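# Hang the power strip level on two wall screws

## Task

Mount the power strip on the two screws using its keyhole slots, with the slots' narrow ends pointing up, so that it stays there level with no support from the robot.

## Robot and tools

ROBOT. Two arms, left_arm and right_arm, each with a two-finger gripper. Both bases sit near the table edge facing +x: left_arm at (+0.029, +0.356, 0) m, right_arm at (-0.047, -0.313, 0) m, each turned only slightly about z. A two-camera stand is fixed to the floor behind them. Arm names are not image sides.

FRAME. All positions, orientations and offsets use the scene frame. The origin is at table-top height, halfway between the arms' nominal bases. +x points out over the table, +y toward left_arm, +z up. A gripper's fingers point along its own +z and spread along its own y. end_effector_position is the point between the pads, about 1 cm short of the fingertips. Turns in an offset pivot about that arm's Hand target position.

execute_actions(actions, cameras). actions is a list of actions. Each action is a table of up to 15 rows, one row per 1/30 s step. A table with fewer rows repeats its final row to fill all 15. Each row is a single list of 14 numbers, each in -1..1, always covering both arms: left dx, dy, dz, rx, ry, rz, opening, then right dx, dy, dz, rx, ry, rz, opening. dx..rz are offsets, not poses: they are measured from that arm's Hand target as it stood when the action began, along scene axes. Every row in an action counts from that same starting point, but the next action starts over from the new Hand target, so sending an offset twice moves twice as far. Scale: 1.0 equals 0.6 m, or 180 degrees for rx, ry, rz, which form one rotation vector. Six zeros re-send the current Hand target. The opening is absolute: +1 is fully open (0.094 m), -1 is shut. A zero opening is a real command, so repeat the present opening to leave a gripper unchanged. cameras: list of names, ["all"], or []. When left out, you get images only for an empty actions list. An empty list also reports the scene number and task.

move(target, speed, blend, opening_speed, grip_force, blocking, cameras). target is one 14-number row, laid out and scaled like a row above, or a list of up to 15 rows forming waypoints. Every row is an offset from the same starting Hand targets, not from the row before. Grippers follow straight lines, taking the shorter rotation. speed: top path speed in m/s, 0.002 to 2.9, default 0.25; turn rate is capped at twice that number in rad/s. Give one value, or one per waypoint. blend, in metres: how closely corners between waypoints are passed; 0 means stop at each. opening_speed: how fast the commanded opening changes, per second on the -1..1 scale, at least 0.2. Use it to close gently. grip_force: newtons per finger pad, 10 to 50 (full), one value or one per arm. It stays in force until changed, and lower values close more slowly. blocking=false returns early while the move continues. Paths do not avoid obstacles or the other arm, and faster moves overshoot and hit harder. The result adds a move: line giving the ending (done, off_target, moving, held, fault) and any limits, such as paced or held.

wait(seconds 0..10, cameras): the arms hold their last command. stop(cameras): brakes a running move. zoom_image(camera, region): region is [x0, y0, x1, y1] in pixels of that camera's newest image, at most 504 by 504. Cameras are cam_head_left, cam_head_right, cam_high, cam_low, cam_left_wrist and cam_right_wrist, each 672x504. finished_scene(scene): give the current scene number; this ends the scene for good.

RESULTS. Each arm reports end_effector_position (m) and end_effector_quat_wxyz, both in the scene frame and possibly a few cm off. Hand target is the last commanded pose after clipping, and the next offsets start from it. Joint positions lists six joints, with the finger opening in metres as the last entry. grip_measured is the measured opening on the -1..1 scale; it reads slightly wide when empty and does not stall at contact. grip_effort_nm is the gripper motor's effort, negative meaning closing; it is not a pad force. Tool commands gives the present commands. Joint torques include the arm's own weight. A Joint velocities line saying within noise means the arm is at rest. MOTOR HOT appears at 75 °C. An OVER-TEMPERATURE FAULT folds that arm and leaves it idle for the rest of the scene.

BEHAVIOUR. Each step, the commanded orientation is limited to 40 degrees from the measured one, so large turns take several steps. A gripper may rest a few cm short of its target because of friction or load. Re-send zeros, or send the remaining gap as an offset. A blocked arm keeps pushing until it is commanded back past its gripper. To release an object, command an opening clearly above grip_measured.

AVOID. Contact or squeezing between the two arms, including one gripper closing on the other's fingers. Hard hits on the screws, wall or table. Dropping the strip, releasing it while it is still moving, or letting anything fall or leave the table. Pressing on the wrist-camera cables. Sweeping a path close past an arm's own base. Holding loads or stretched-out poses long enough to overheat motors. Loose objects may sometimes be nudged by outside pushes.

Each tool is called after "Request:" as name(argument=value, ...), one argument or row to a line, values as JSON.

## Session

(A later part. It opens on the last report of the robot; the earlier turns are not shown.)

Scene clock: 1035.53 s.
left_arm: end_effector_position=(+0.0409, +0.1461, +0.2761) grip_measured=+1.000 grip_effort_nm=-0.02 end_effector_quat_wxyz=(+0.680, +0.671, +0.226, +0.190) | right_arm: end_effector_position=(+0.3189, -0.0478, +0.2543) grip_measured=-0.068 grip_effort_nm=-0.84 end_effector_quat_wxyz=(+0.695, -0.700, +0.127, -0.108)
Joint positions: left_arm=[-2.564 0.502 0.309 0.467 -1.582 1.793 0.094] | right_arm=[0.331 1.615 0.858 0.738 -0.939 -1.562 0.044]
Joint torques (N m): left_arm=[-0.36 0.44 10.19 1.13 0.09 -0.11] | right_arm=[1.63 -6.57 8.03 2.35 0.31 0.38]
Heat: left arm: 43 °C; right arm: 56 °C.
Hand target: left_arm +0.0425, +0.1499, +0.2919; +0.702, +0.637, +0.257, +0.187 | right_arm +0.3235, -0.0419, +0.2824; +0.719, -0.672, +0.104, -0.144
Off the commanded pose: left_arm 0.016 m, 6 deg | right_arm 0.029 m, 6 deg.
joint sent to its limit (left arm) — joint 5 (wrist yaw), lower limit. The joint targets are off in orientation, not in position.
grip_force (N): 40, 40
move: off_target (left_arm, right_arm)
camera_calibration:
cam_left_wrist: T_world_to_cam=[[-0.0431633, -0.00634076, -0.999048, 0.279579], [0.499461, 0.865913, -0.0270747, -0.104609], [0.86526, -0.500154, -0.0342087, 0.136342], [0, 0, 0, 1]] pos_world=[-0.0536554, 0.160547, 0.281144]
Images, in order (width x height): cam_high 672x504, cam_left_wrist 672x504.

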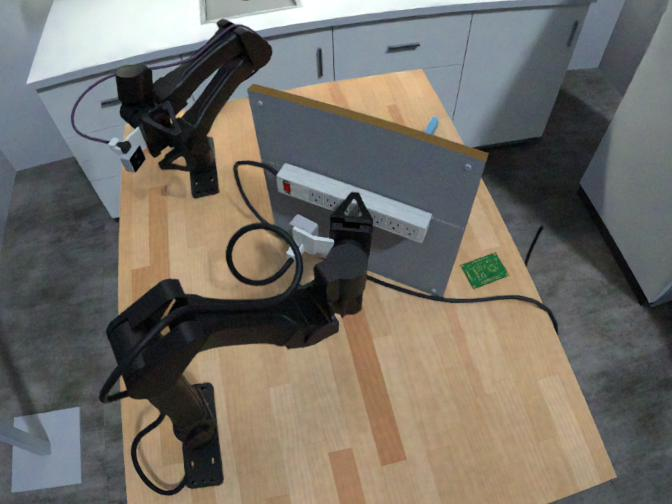

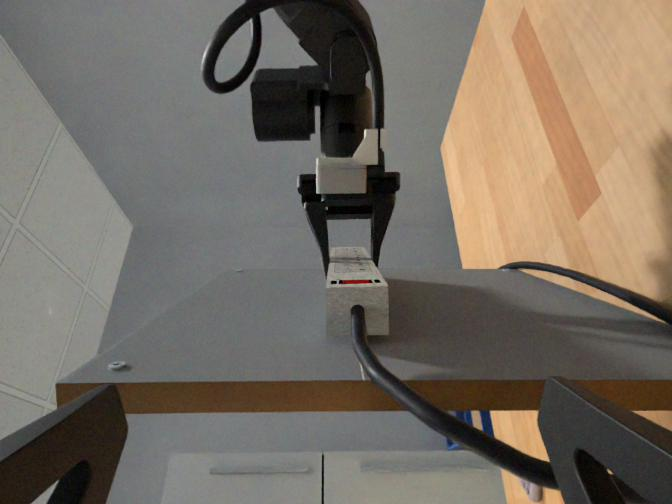

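Request:
execute_actions(
  actions=[],
  cameras=["cam_high","cam_left_wrist"],
)

Request:
zoom_image(
  camera="cam_high",
  region=[240, 130, 440, 290],
)

Request:
zoom_image(
  camera="cam_left_wrist",
  region=[270, 220, 430, 400],
)

Scene clock: 1057.17 s.
left_arm: end_effector_position=(+0.0409, +0.1461, +0.2761) grip_measured=+1.000 grip_effort_nm=-0.02 end_effector_quat_wxyz=(+0.680, +0.671, +0.226, +0.190) | right_arm: end_effector_position=(+0.3189, -0.0478, +0.2544) grip_measured=-0.068 grip_effort_nm=-0.84 end_effector_quat_wxyz=(+0.695, -0.700, +0.127, -0.108)
Joint positions: left_arm=[-2.564 0.502 0.309 0.467 -1.582 1.793 0.094] | right_arm=[0.331 1.615 0.858 0.738 -0.939 -1.562 0.044]
Joint velocities: within noise
Joint torques (N m): left_arm=[-0.4 0.38 10.18 1.13 0.09 -0.11] | right_arm=[1.62 -6.58 8.23 2.35 0.31 0.38]
Heat: left arm: 44 °C; right arm: 56 °C.
Hand target: left_arm +0.0425, +0.1499, +0.2919; +0.702, +0.637, +0.257, +0.187 | right_arm +0.3235, -0.0419, +0.2825; +0.719, -0.672, +0.104, -0.144
Tool commands: left_gripper/opening=+1.0 right_gripper/opening=-0.4
Off the commanded pose: left_arm 0.016 m, 6 deg | right_arm 0.029 m, 6 deg.
grip_force (N): 40, 40
camera_calibration:
cam_left_wrist: T_world_to_cam=[[-0.0431633, -0.00634076, -0.999048, 0.279579], [0.499461, 0.865913, -0.0270747, -0.104609], [0.86526, -0.500154, -0.0342087, 0.136342], [0, 0, 0, 1]] pos_world=[-0.0536554, 0.160547, 0.281144]
Images, in order (width x height): cam_high 672x504, cam_left_wrist 672x504.

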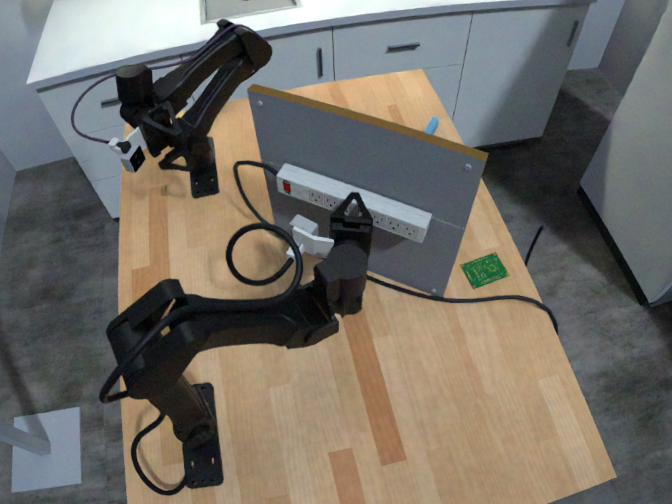

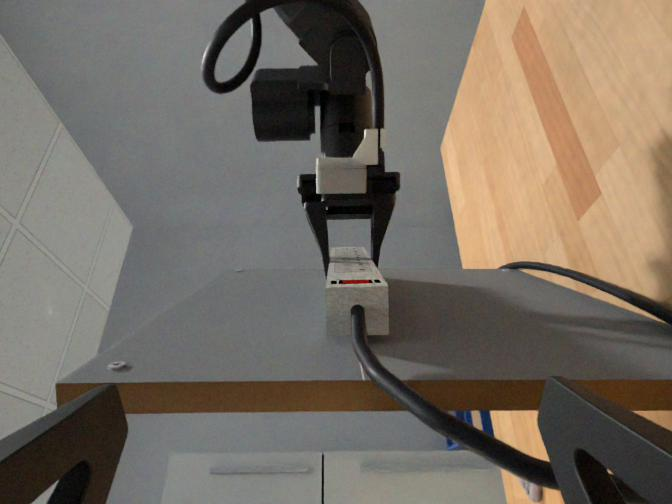

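Scaled by 2.520.

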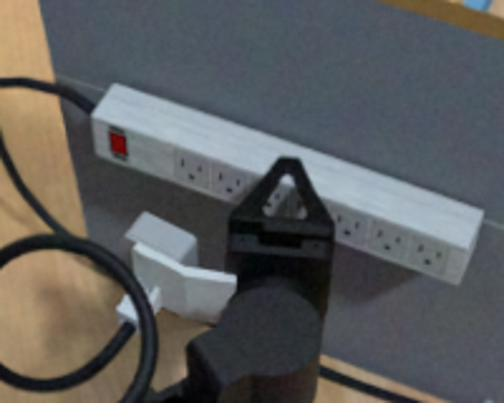

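Scaled by 2.800.

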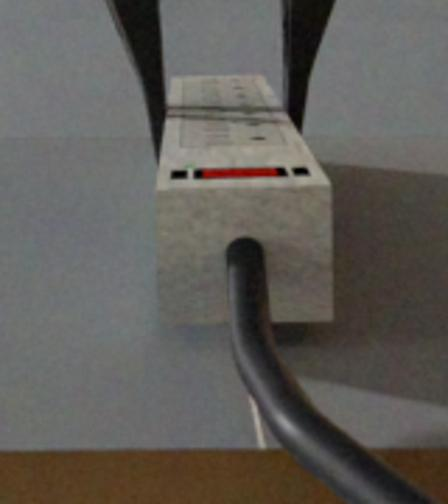

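Request:
move(
  target=[
    [0,0,0,0,0,0,1,-0.0125,-0.018,0.008,0,0,0,-0.4],
    [0,0,0,0,0,0,1,-0.0125,-0.018,-0.003,0,0,0,-0.4],
    [0,0,0,0,0,0,1,0.002,0.002,-0.007,0,0,0,-0.4],
  ],
  speed=0.04,
  cameras=["cam_high","cam_left_wrist"],
)

Request:
zoom_image(
  camera="cam_high",
  region=[240, 130, 440, 290],
)

Request:
zoom_image(
  camera="cam_left_wrist",
  region=[270, 220, 430, 400],
)

Scene clock: 1072.87 s.
left_arm: end_effector_position=(+0.0409, +0.1461, +0.2761) grip_measured=+1.000 grip_effort_nm=-0.02 end_effector_quat_wxyz=(+0.680, +0.671, +0.226, +0.190) | right_arm: end_effector_position=(+0.3193, -0.0492, +0.2547) grip_measured=-0.068 grip_effort_nm=-0.84 end_effector_quat_wxyz=(+0.701, -0.692, +0.119, -0.125)
Joint positions: left_arm=[-2.564 0.502 0.309 0.467 -1.582 1.793 0.094] | right_arm=[0.33 1.624 0.835 0.812 -0.928 -1.559 0.044]
Joint torques (N m): left_arm=[-0.38 0.39 10.21 1.13 0.09 -0.11] | right_arm=[2.24 -5.93 9.47 1.87 0.28 0.38]
Heat: left arm: 44 °C; right arm: 57 °C.
Hand target: left_arm +0.0425, +0.1499, +0.2919; +0.702, +0.637, +0.257, +0.187 | right_arm +0.3246, -0.0406, +0.2783; +0.719, -0.672, +0.104, -0.144
Off the commanded pose: left_arm 0.016 m, 6 deg | right_arm 0.026 m, 4 deg.
joint sent to its limit (left arm) — joint 5 (wrist yaw), lower limit. The joint targets are off in orientation, not in position.
grip_force (N): 40, 40
move: off_target (left_arm, right_arm)
camera_calibration:
cam_left_wrist: T_world_to_cam=[[-0.0431633, -0.00634076, -0.999048, 0.279579], [0.499461, 0.865913, -0.0270747, -0.104609], [0.86526, -0.500154, -0.0342087, 0.136342], [0, 0, 0, 1]] pos_world=[-0.0536554, 0.160547, 0.281144]
Images, in order (width x height): cam_high 672x504, cam_left_wrist 672x504.

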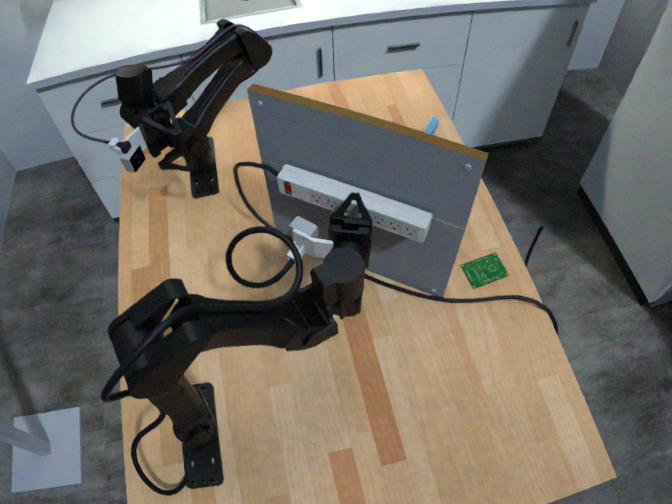

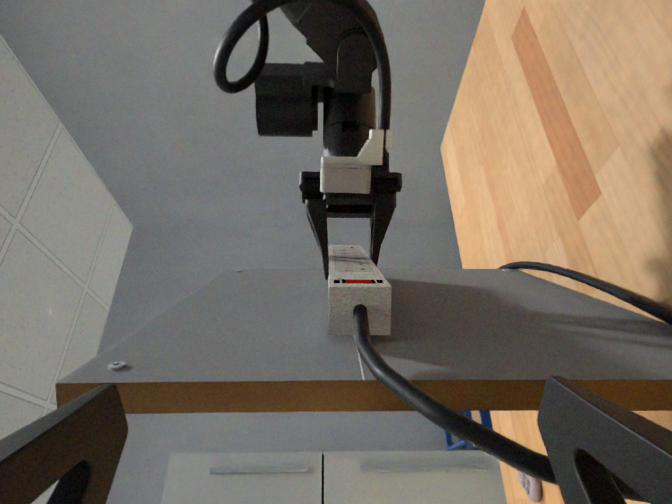

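Scaled by 2.520.

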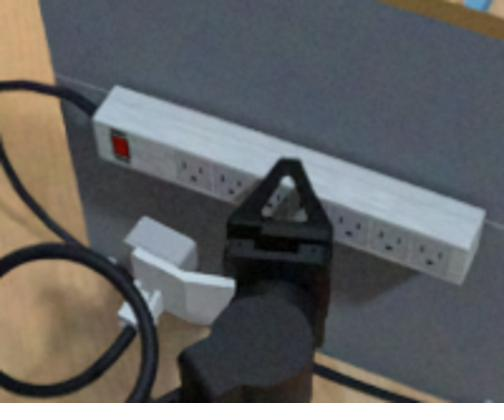

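Scaled by 2.800.

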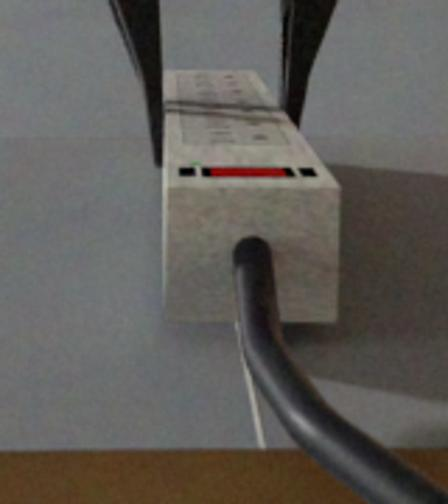

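Request:
move(
  target=[
    [0,0,0,0,0,0,1,-0.0125,-0.018,0.008,0,0,0,-0.4],
    [0,0,0,0,0,0,1,-0.0125,-0.018,-0.008,0.004,0.005,0,-0.4],
    [0,0,0,0,0,0,1,0.002,0.002,-0.012,0.004,0.005,0,-0.4],
  ],
  speed=0.04,
  cameras=["cam_high","cam_left_wrist"],
)

Request:
zoom_image(
  camera="cam_high",
  region=[240, 130, 440, 290],
)

Request:
zoom_image(
  camera="cam_left_wrist",
  region=[270, 220, 430, 400],
)

Scene clock: 1080.20 s.
left_arm: end_effector_position=(+0.0409, +0.1461, +0.2761) grip_measured=+1.000 grip_effort_nm=-0.02 end_effector_quat_wxyz=(+0.680, +0.671, +0.226, +0.190) | right_arm: end_effector_position=(+0.3192, -0.0492, +0.2536) grip_measured=-0.068 grip_effort_nm=-0.84 end_effector_quat_wxyz=(+0.708, -0.685, +0.114, -0.126)
Joint positions: left_arm=[-2.564 0.502 0.309 0.467 -1.582 1.793 0.094] | right_arm=[0.329 1.643 0.821 0.88 -0.933 -1.536 0.044]
Joint torques (N m): left_arm=[-0.4 0.42 10.18 1.13 0.11 -0.11] | right_arm=[2.19 -5.61 9.57 1.68 0.4 0.38]
Heat: left arm: 44 °C; right arm: 57 °C.
Hand target: left_arm +0.0425, +0.1499, +0.2919; +0.702, +0.637, +0.257, +0.187 | right_arm +0.3259, -0.0395, +0.2711; +0.722, -0.669, +0.110, -0.138
Off the commanded pose: left_arm 0.016 m, 6 deg | right_arm 0.021 m, 3 deg.
joint sent to its limit (left arm) — joint 5 (wrist yaw), lower limit. The joint targets are off in orientation, not in position.
grip_force (N): 40, 40
move: off_target (left_arm, right_arm)
camera_calibration:
cam_left_wrist: T_world_to_cam=[[-0.0431633, -0.00634076, -0.999048, 0.279579], [0.499461, 0.865913, -0.0270747, -0.104609], [0.86526, -0.500154, -0.0342087, 0.136342], [0, 0, 0, 1]] pos_world=[-0.0536554, 0.160547, 0.281144]
Images, in order (width x height): cam_high 672x504, cam_left_wrist 672x504.

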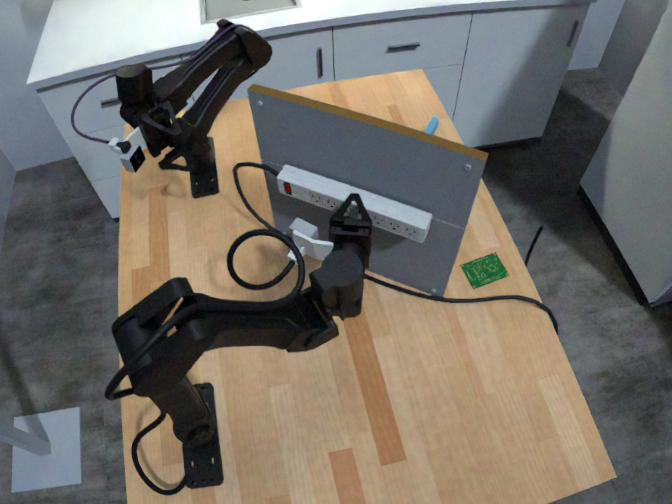

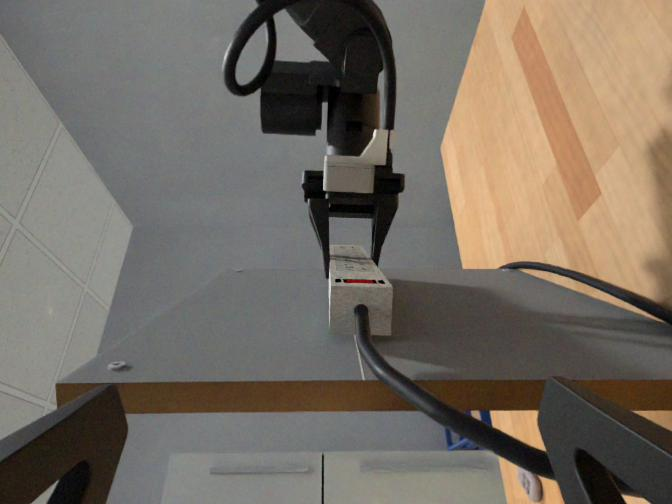

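Scaled by 2.520.

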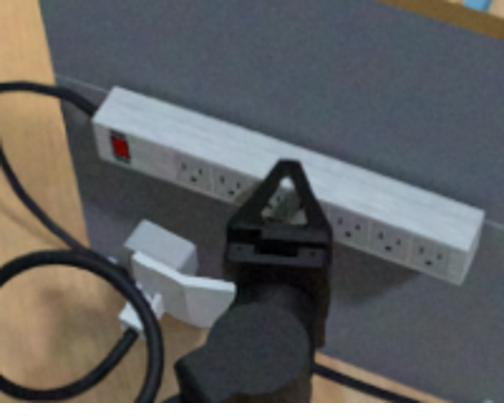

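Scaled by 2.800.

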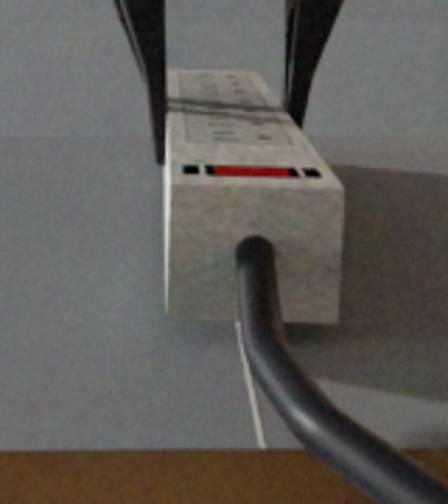

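Request:
move(
  target=[0,0,0,0,0,0,1,-0.024,-0.03,0.0,0,0,0,-0.4],
  speed=0.04,
  cameras=["cam_high","cam_left_wrist"],
)

Request:
zoom_image(
  camera="cam_high",
  region=[240, 130, 440, 290],
)

Request:
zoom_image(
  camera="cam_left_wrist",
  region=[270, 220, 430, 400],
)

Scene clock: 1086.00 s.
left_arm: end_effector_position=(+0.0409, +0.1461, +0.2761) grip_measured=+1.000 grip_effort_nm=-0.02 end_effector_quat_wxyz=(+0.680, +0.671, +0.226, +0.190) | right_arm: end_effector_position=(+0.3181, -0.0547, +0.2417) grip_measured=-0.068 grip_effort_nm=-0.84 end_effector_quat_wxyz=(+0.703, -0.689, +0.128, -0.122)
Joint positions: left_arm=[-2.564 0.502 0.309 0.467 -1.582 1.793 0.094] | right_arm=[0.318 1.643 0.789 0.884 -0.931 -1.536 0.044]
Joint torques (N m): left_arm=[-0.4 0.4 10.17 1.13 0.1 -0.11] | right_arm=[-0.25 -10.06 6.45 1.81 -0.06 0.49]
Heat: left arm: 44 °C; right arm: 57 °C.
Hand target: left_arm +0.0425, +0.1499, +0.2919; +0.702, +0.637, +0.257, +0.187 | right_arm +0.3115, -0.0575, +0.2711; +0.722, -0.669, +0.110, -0.138
Off the commanded pose: left_arm 0.016 m, 6 deg | right_arm 0.030 m, 4 deg.
joint sent to its limit (left arm) — joint 5 (wrist yaw), lower limit. The joint targets are off in orientation, not in position.
grip_force (N): 40, 40
move: off_target (left_arm, right_arm)
camera_calibration:
cam_left_wrist: T_world_to_cam=[[-0.0431633, -0.00634076, -0.999048, 0.279579], [0.499461, 0.865913, -0.0270747, -0.104609], [0.86526, -0.500154, -0.0342087, 0.136342], [0, 0, 0, 1]] pos_world=[-0.0536554, 0.160547, 0.281144]
Images, in order (width x height): cam_high 672x504, cam_left_wrist 672x504.

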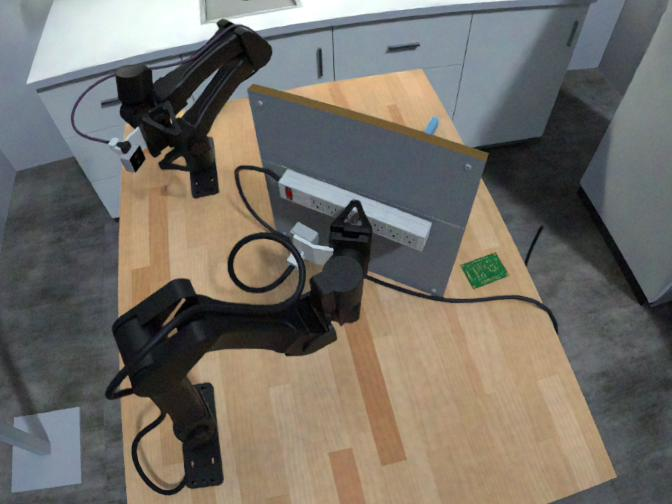

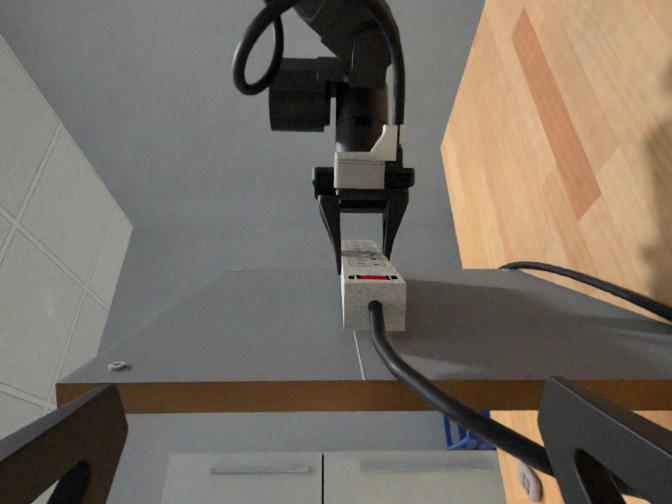

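Scaled by 2.520.

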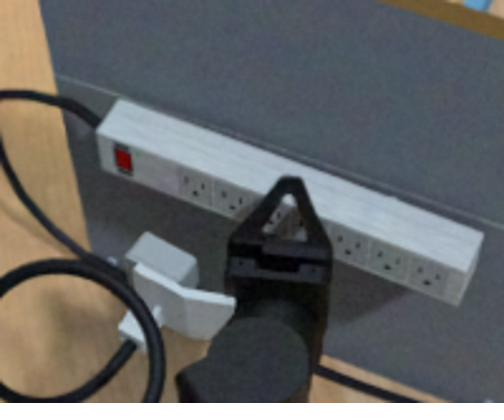

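Scaled by 2.800.

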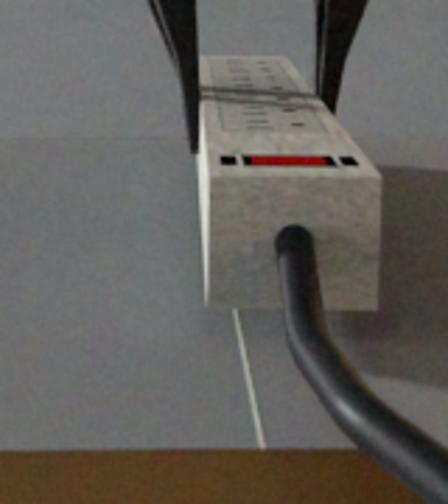

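Request:
move(
  target=[0,0,0,0,0,0,1,0.005,0.006,0.002,-0.004,-0.005,0,-0.4],
  speed=0.03,
  cameras=["cam_high","cam_left_wrist"],
)

Request:
zoom_image(
  camera="cam_high",
  region=[240, 130, 440, 290],
)

Request:
zoom_image(
  camera="cam_left_wrist",
  region=[270, 220, 430, 400],
)

Scene clock: 1093.87 s.
left_arm: end_effector_position=(+0.0409, +0.1461, +0.2761) grip_measured=+1.000 grip_effort_nm=-0.02 end_effector_quat_wxyz=(+0.680, +0.671, +0.226, +0.190) | right_arm: end_effector_position=(+0.3186, -0.0548, +0.2403) grip_measured=-0.068 grip_effort_nm=-0.84 end_effector_quat_wxyz=(+0.701, -0.691, +0.128, -0.124)
Joint positions: left_arm=[-2.564 0.502 0.309 0.467 -1.582 1.793 0.094] | right_arm=[0.318 1.643 0.789 0.876 -0.929 -1.545 0.044]
Joint torques (N m): left_arm=[-0.39 0.39 10.18 1.13 0.11 -0.11] | right_arm=[0.55 -9.76 7.76 1.7 -0.02 0.33]
Heat: left arm: 44 °C; right arm: 57 °C.
Hand target: left_arm +0.0425, +0.1499, +0.2919; +0.702, +0.637, +0.257, +0.187 | right_arm +0.3145, -0.0539, +0.2723; +0.719, -0.672, +0.104, -0.144
Off the commanded pose: left_arm 0.016 m, 6 deg | right_arm 0.032 m, 5 deg.
joint sent to its limit (left arm) — joint 5 (wrist yaw), lower limit. The joint targets are off in orientation, not in position.
grip_force (N): 40, 40
move: off_target (left_arm, right_arm)
camera_calibration:
cam_left_wrist: T_world_to_cam=[[-0.0431633, -0.00634076, -0.999048, 0.279579], [0.499461, 0.865913, -0.0270747, -0.104609], [0.86526, -0.500154, -0.0342087, 0.136342], [0, 0, 0, 1]] pos_world=[-0.0536554, 0.160547, 0.281144]
Images, in order (width x height): cam_high 672x504, cam_left_wrist 672x504.

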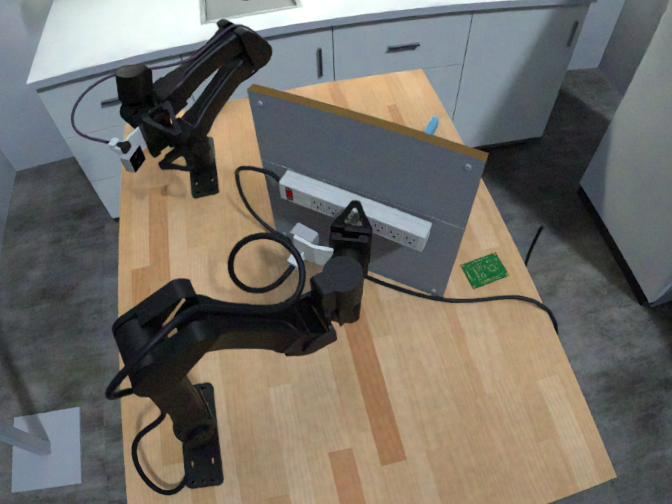

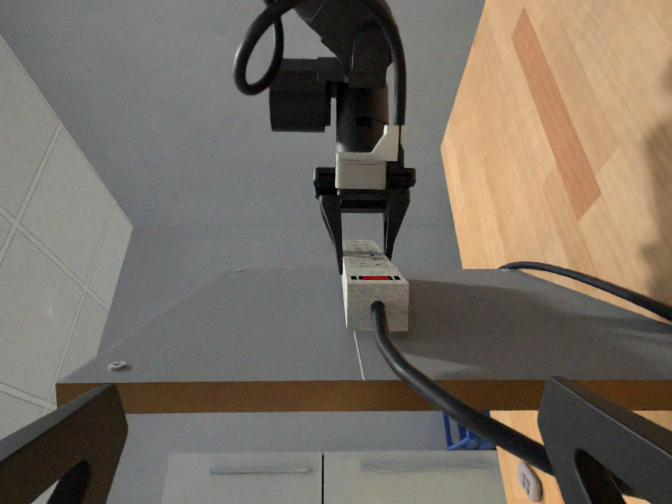

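Scaled by 2.520.

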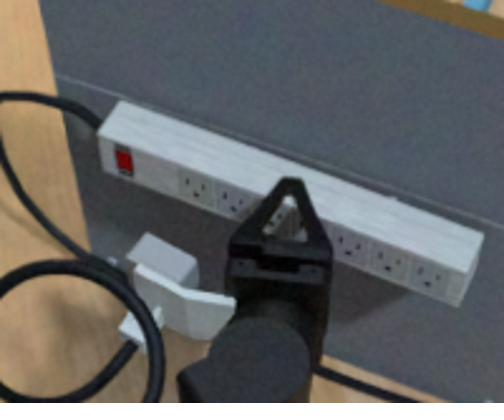

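Scaled by 2.800.

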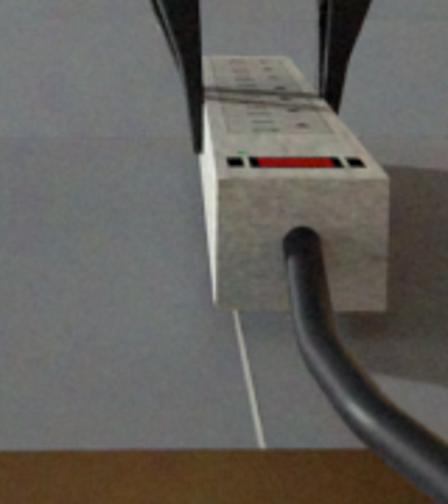

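Request:
move(
  target=[0,0,0,0,0,0,1,-0.0035,0.003,0.016,0,0,0,-0.4],
  speed=0.03,
  cameras=["cam_high","cam_left_wrist"],
)

Request:
zoom_image(
  camera="cam_high",
  region=[240, 130, 440, 290],
)

Request:
zoom_image(
  camera="cam_left_wrist",
  region=[270, 220, 430, 400],
)

Scene clock: 1102.10 s.
left_arm: end_effector_position=(+0.0409, +0.1461, +0.2761) grip_measured=+1.000 grip_effort_nm=-0.02 end_effector_quat_wxyz=(+0.680, +0.671, +0.226, +0.190) | right_arm: end_effector_position=(+0.3174, -0.0547, +0.2392) grip_measured=-0.068 grip_effort_nm=-0.84 end_effector_quat_wxyz=(+0.696, -0.695, +0.138, -0.118)
Joint positions: left_arm=[-2.564 0.502 0.309 0.467 -1.582 1.793 0.094] | right_arm=[0.321 1.626 0.789 0.832 -0.919 -1.548 0.044]
Joint torques (N m): left_arm=[-0.4 0.4 10.17 1.13 0.1 -0.11] | right_arm=[0.77 -10.62 8.9 1.74 -0.03 0.29]
Heat: left arm: 44 °C; right arm: 56 °C.
Hand target: left_arm +0.0425, +0.1499, +0.2919; +0.702, +0.637, +0.257, +0.187 | right_arm +0.3124, -0.0521, +0.2818; +0.719, -0.672, +0.104, -0.144
Off the commanded pose: left_arm 0.016 m, 6 deg | right_arm 0.043 m, 6 deg.
joint sent to its limit (left arm) — joint 5 (wrist yaw), lower limit. The joint targets are off in orientation, not in position.
grip_force (N): 40, 40
move: off_target (left_arm, right_arm)
camera_calibration:
cam_left_wrist: T_world_to_cam=[[-0.0431633, -0.00634076, -0.999048, 0.279579], [0.499461, 0.865913, -0.0270747, -0.104609], [0.86526, -0.500154, -0.0342087, 0.136342], [0, 0, 0, 1]] pos_world=[-0.0536554, 0.160547, 0.281144]
Images, in order (width x height): cam_high 672x504, cam_left_wrist 672x504.

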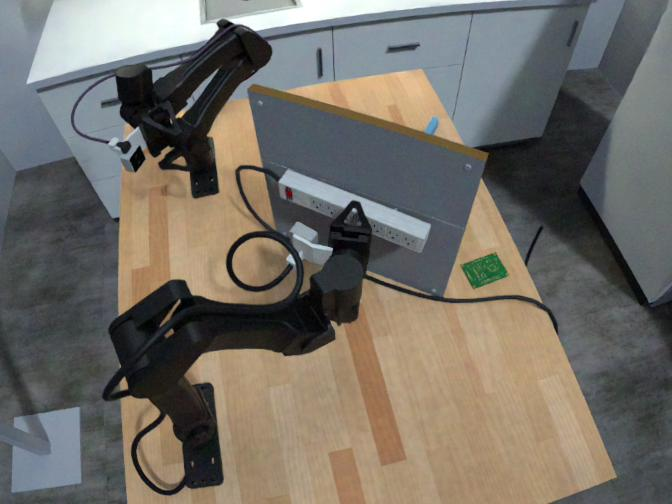

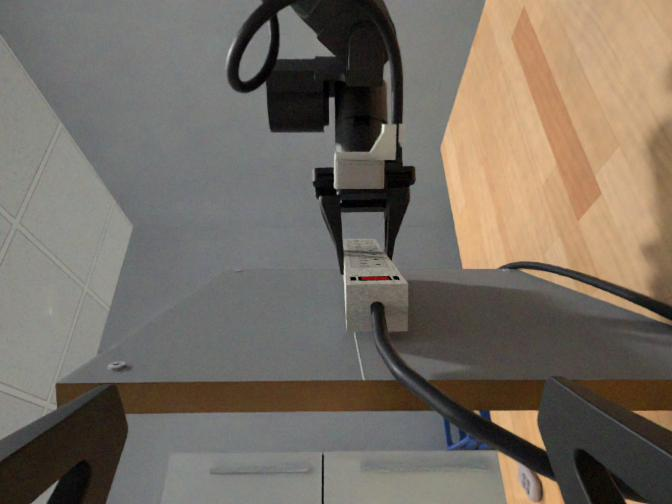

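Scaled by 2.520.

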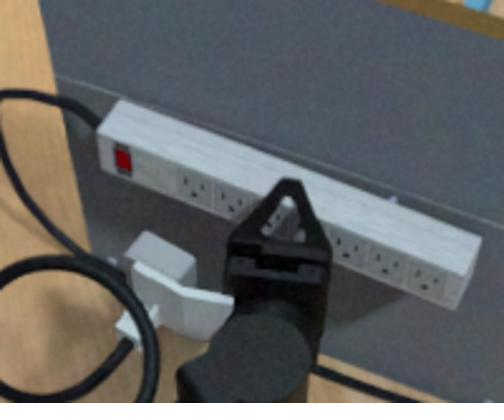

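Scaled by 2.800.

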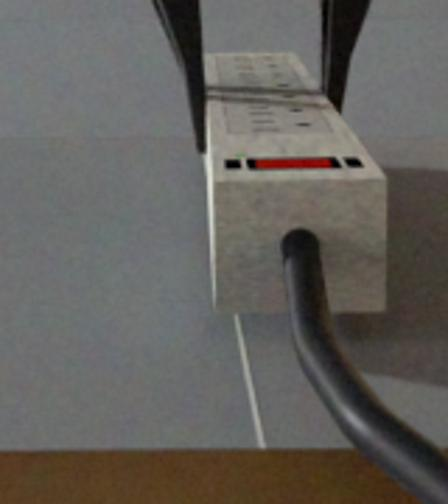

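Request:
move(
  target=[0,0,0,0,0,0,1,-0.003,-0.004,0.016,0,0,0,-0.4],
  speed=0.03,
  cameras=["cam_high","cam_left_wrist"],
)

Request:
zoom_image(
  camera="cam_high",
  region=[240, 130, 440, 290],
)

Request:
zoom_image(
  camera="cam_left_wrist",
  region=[270, 220, 430, 400],
)

Scene clock: 1107.97 s.
left_arm: end_effector_position=(+0.0409, +0.1461, +0.2761) grip_measured=+1.000 grip_effort_nm=-0.02 end_effector_quat_wxyz=(+0.680, +0.671, +0.226, +0.190) | right_arm: end_effector_position=(+0.3137, -0.0558, +0.2434) grip_measured=-0.068 grip_effort_nm=-0.84 end_effector_quat_wxyz=(+0.693, -0.697, +0.141, -0.114)
Joint positions: left_arm=[-2.564 0.502 0.309 0.467 -1.582 1.793 0.094] | right_arm=[0.321 1.596 0.789 0.787 -0.919 -1.55 0.044]
Joint torques (N m): left_arm=[-0.4 0.36 10.17 1.13 0.1 -0.11] | right_arm=[0.28 -10.28 10 1.72 -0.06 0.39]
Heat: left arm: 44 °C; right arm: 56 °C.
Hand target: left_arm +0.0425, +0.1499, +0.2919; +0.702, +0.637, +0.257, +0.187 | right_arm +0.3106, -0.0545, +0.2914; +0.719, -0.672, +0.104, -0.144
Off the commanded pose: left_arm 0.016 m, 6 deg | right_arm 0.048 m, 7 deg.
joint sent to its limit (left arm) — joint 5 (wrist yaw), lower limit. The joint targets are off in orientation, not in position.
grip_force (N): 40, 40
move: off_target (left_arm, right_arm)
camera_calibration:
cam_left_wrist: T_world_to_cam=[[-0.0431633, -0.00634076, -0.999048, 0.279579], [0.499461, 0.865913, -0.0270747, -0.104609], [0.86526, -0.500154, -0.0342087, 0.136342], [0, 0, 0, 1]] pos_world=[-0.0536554, 0.160547, 0.281144]
Images, in order (width x height): cam_high 672x504, cam_left_wrist 672x504.

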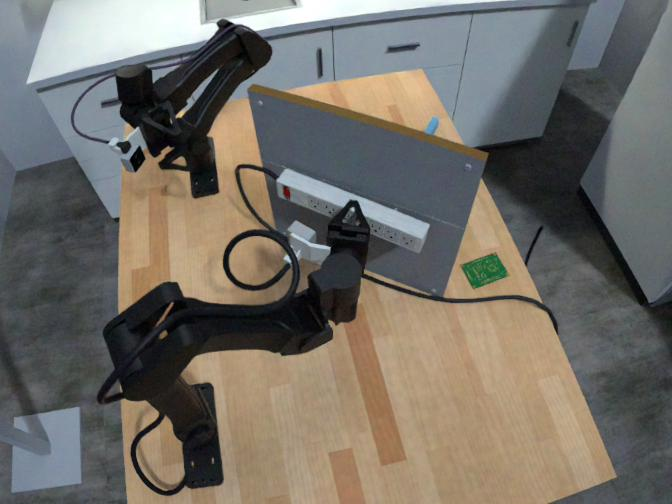

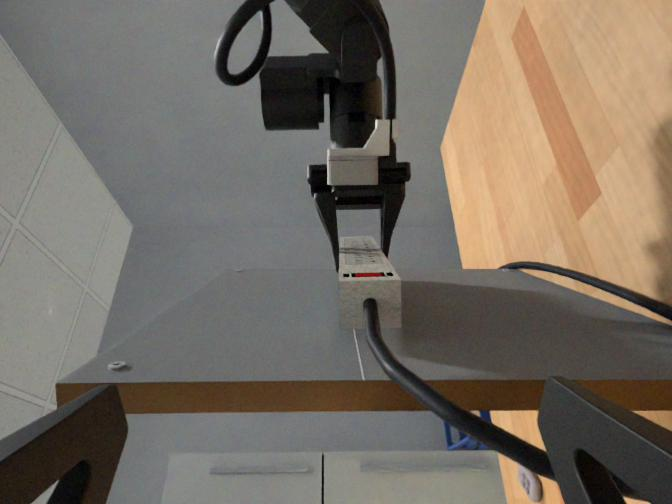

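Scaled by 2.520.

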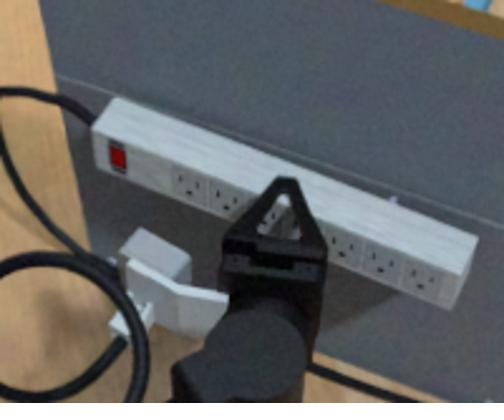

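Scaled by 2.800.

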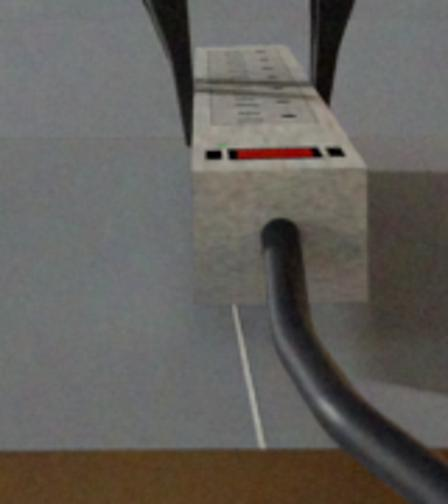

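Request:
move(
  target=[0,0,0,0,0,0,1,0.0,0.0,0.009,-0.003,-0.003,0.011,-0.4],
  speed=0.03,
  cameras=["cam_high","cam_left_wrist"],
)

Request:
zoom_image(
  camera="cam_high",
  region=[240, 130, 440, 290],
)

Request:
zoom_image(
  camera="cam_left_wrist",
  region=[270, 220, 430, 400],
)

Scene clock: 1126.27 s.
left_arm: end_effector_position=(+0.0409, +0.1461, +0.2761) grip_measured=+1.000 grip_effort_nm=-0.02 end_effector_quat_wxyz=(+0.680, +0.671, +0.226, +0.190) | right_arm: end_effector_position=(+0.3130, -0.0558, +0.2472) grip_measured=-0.068 grip_effort_nm=-0.84 end_effector_quat_wxyz=(+0.693, -0.701, +0.132, -0.109)
Joint positions: left_arm=[-2.564 0.502 0.309 0.467 -1.582 1.793 0.094] | right_arm=[0.315 1.593 0.81 0.755 -0.947 -1.564 0.044]
Joint torques (N m): left_arm=[-0.43 0.39 10.15 1.13 0.1 -0.11] | right_arm=[-0.29 -9.74 11.3 1.66 -0.25 0.33]
Heat: left arm: 44 °C; right arm: 56 °C.
Hand target: left_arm +0.0425, +0.1499, +0.2919; +0.702, +0.637, +0.257, +0.187 | right_arm +0.3106, -0.0544, +0.2967; +0.719, -0.676, +0.088, -0.135
Off the commanded pose: left_arm 0.016 m, 6 deg | right_arm 0.050 m, 7 deg.
joint sent to its limit (left arm) — joint 5 (wrist yaw), lower limit. The joint targets are off in orientation, not in position.
grip_force (N): 40, 40
move: off_target (left_arm, right_arm)
camera_calibration:
cam_left_wrist: T_world_to_cam=[[-0.0431633, -0.00634076, -0.999048, 0.279579], [0.499461, 0.865913, -0.0270747, -0.104609], [0.86526, -0.500154, -0.0342087, 0.136342], [0, 0, 0, 1]] pos_world=[-0.0536554, 0.160547, 0.281144]
Images, in order (width x height): cam_high 672x504, cam_left_wrist 672x504.

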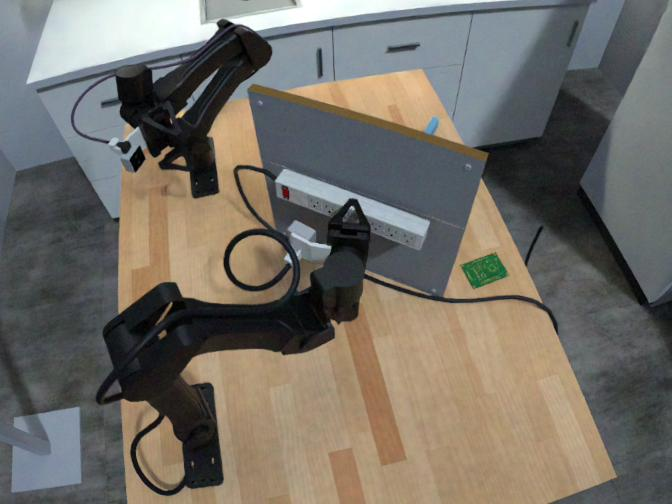

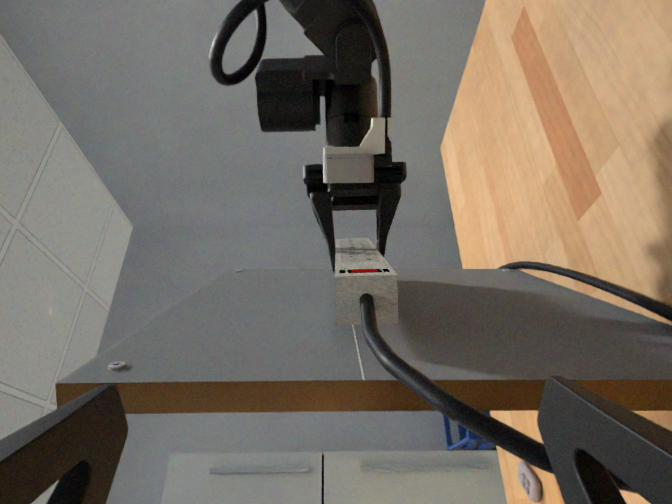

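Scaled by 2.520.

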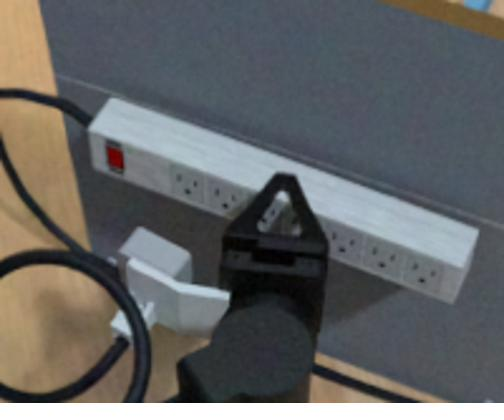

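Scaled by 2.800.

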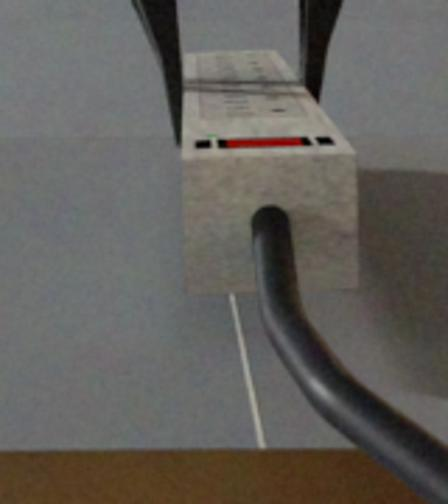

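Request:
move(
  target=[0,0,0,0,0,0,1,0.014,0.0155,0,0,0,0,-0.4],
  speed=0.03,
  cameras=["cam_high","cam_left_wrist"],
)

Request:
zoom_image(
  camera="cam_high",
  region=[240, 130, 440, 290],
)

Request:
zoom_image(
  camera="cam_left_wrist",
  region=[270, 220, 430, 400],
)

Scene clock: 1132.10 s.
left_arm: end_effector_position=(+0.0409, +0.1461, +0.2761) grip_measured=+1.000 grip_effort_nm=-0.02 end_effector_quat_wxyz=(+0.680, +0.671, +0.226, +0.190) | right_arm: end_effector_position=(+0.3162, -0.0514, +0.2632) grip_measured=-0.068 grip_effort_nm=-0.84 end_effector_quat_wxyz=(+0.699, -0.696, +0.116, -0.119)
Joint positions: left_arm=[-2.564 0.502 0.309 0.467 -1.582 1.793 0.094] | right_arm=[0.322 1.593 0.853 0.749 -0.947 -1.567 0.044]
Joint torques (N m): left_arm=[-0.38 0.39 10.14 1.13 0.1 -0.11] | right_arm=[0.79 -6.84 11.23 1.73 -0.04 0.4]
Heat: left arm: 44 °C; right arm: 55 °C.
Hand target: left_arm +0.0425, +0.1499, +0.2919; +0.702, +0.637, +0.257, +0.187 | right_arm +0.3190, -0.0452, +0.2967; +0.719, -0.676, +0.088, -0.135
Off the commanded pose: left_arm 0.016 m, 6 deg | right_arm 0.034 m, 5 deg.
joint sent to its limit (left arm) — joint 5 (wrist yaw), lower limit. The joint targets are off in orientation, not in position.
grip_force (N): 40, 40
move: off_target (left_arm, right_arm)
camera_calibration:
cam_left_wrist: T_world_to_cam=[[-0.0431633, -0.00634076, -0.999048, 0.279579], [0.499461, 0.865913, -0.0270747, -0.104609], [0.86526, -0.500154, -0.0342087, 0.136342], [0, 0, 0, 1]] pos_world=[-0.0536554, 0.160547, 0.281144]
Images, in order (width x height): cam_high 672x504, cam_left_wrist 672x504.

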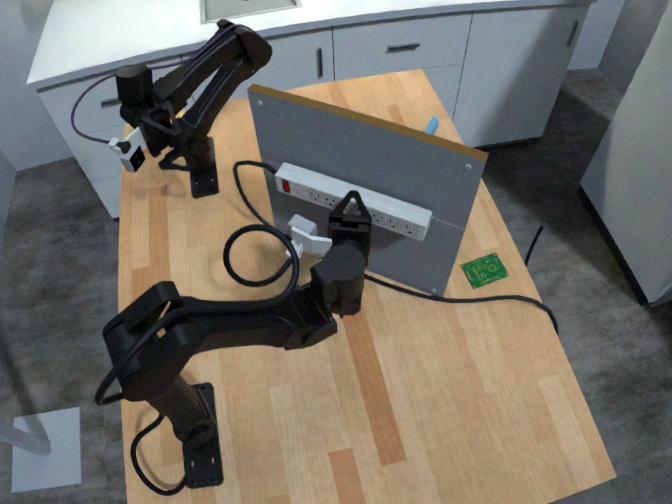

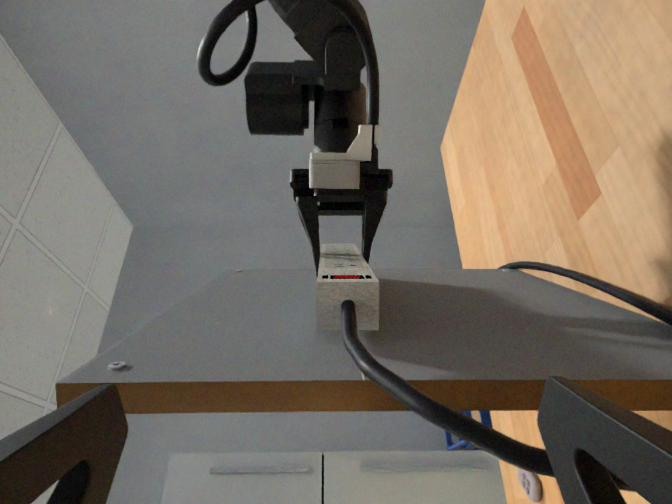

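Scaled by 2.520.

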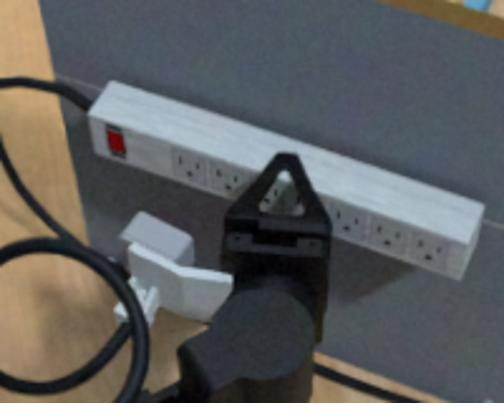

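Scaled by 2.800.

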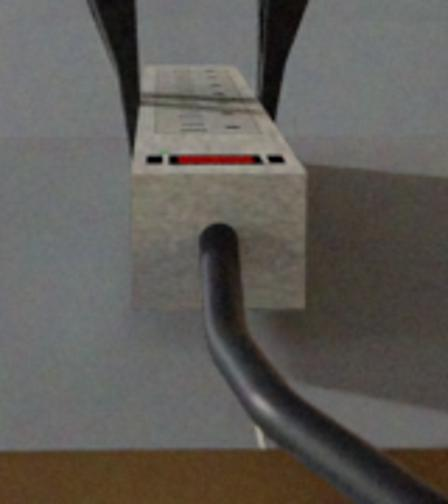

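Request:
move(
  target=[0,0,0,0,0,0,1,0.0,0.0,-0.022,0,0,0,-0.4],
  speed=0.03,
  cameras=["cam_high","cam_left_wrist"],
)

Request:
zoom_image(
  camera="cam_high",
  region=[240, 130, 440, 290],
)

Request:
zoom_image(
  camera="cam_left_wrist",
  region=[270, 220, 430, 400],
)

Scene clock: 1137.60 s.
left_arm: end_effector_position=(+0.0409, +0.1461, +0.2761) grip_measured=+1.000 grip_effort_nm=-0.02 end_effector_quat_wxyz=(+0.680, +0.671, +0.226, +0.190) | right_arm: end_effector_position=(+0.3195, -0.0505, +0.2578) grip_measured=-0.068 grip_effort_nm=-0.84 end_effector_quat_wxyz=(+0.699, -0.696, +0.115, -0.120)
Joint positions: left_arm=[-2.564 0.502 0.309 0.467 -1.582 1.793 0.094] | right_arm=[0.322 1.617 0.853 0.775 -0.947 -1.569 0.044]
Joint torques (N m): left_arm=[-0.38 0.4 10.15 1.14 0.1 -0.1] | right_arm=[0.87 -6.65 8.95 1.94 -0.07 0.37]
Heat: left arm: 44 °C; right arm: 55 °C.
Hand target: left_arm +0.0425, +0.1499, +0.2919; +0.702, +0.637, +0.257, +0.187 | right_arm +0.3190, -0.0452, +0.2835; +0.719, -0.676, +0.088, -0.135
Off the commanded pose: left_arm 0.016 m, 6 deg | right_arm 0.026 m, 5 deg.
joint sent to its limit (left arm) — joint 5 (wrist yaw), lower limit. The joint targets are off in orientation, not in position.
grip_force (N): 40, 40
move: off_target (left_arm, right_arm)
camera_calibration:
cam_left_wrist: T_world_to_cam=[[-0.0431633, -0.00634076, -0.999048, 0.279579], [0.499461, 0.865913, -0.0270747, -0.104609], [0.86526, -0.500154, -0.0342087, 0.136342], [0, 0, 0, 1]] pos_world=[-0.0536554, 0.160547, 0.281144]
Images, in order (width x height): cam_high 672x504, cam_left_wrist 672x504.

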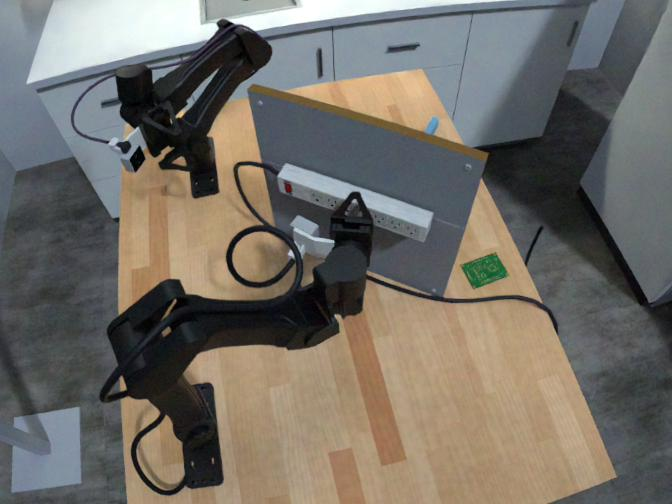

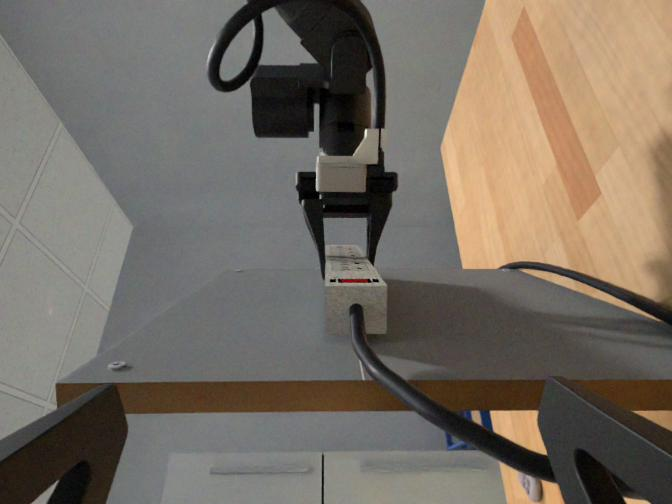

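Scaled by 2.520.

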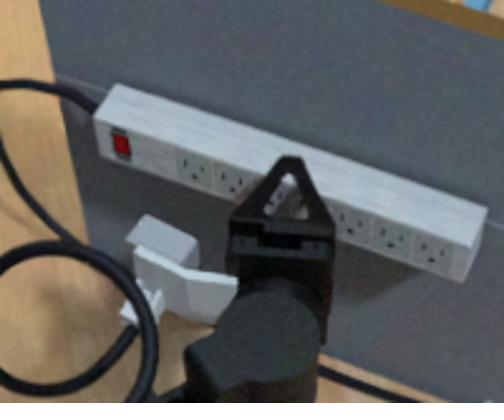

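Scaled by 2.800.

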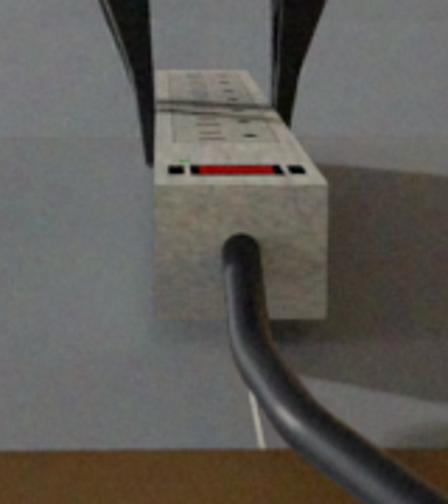

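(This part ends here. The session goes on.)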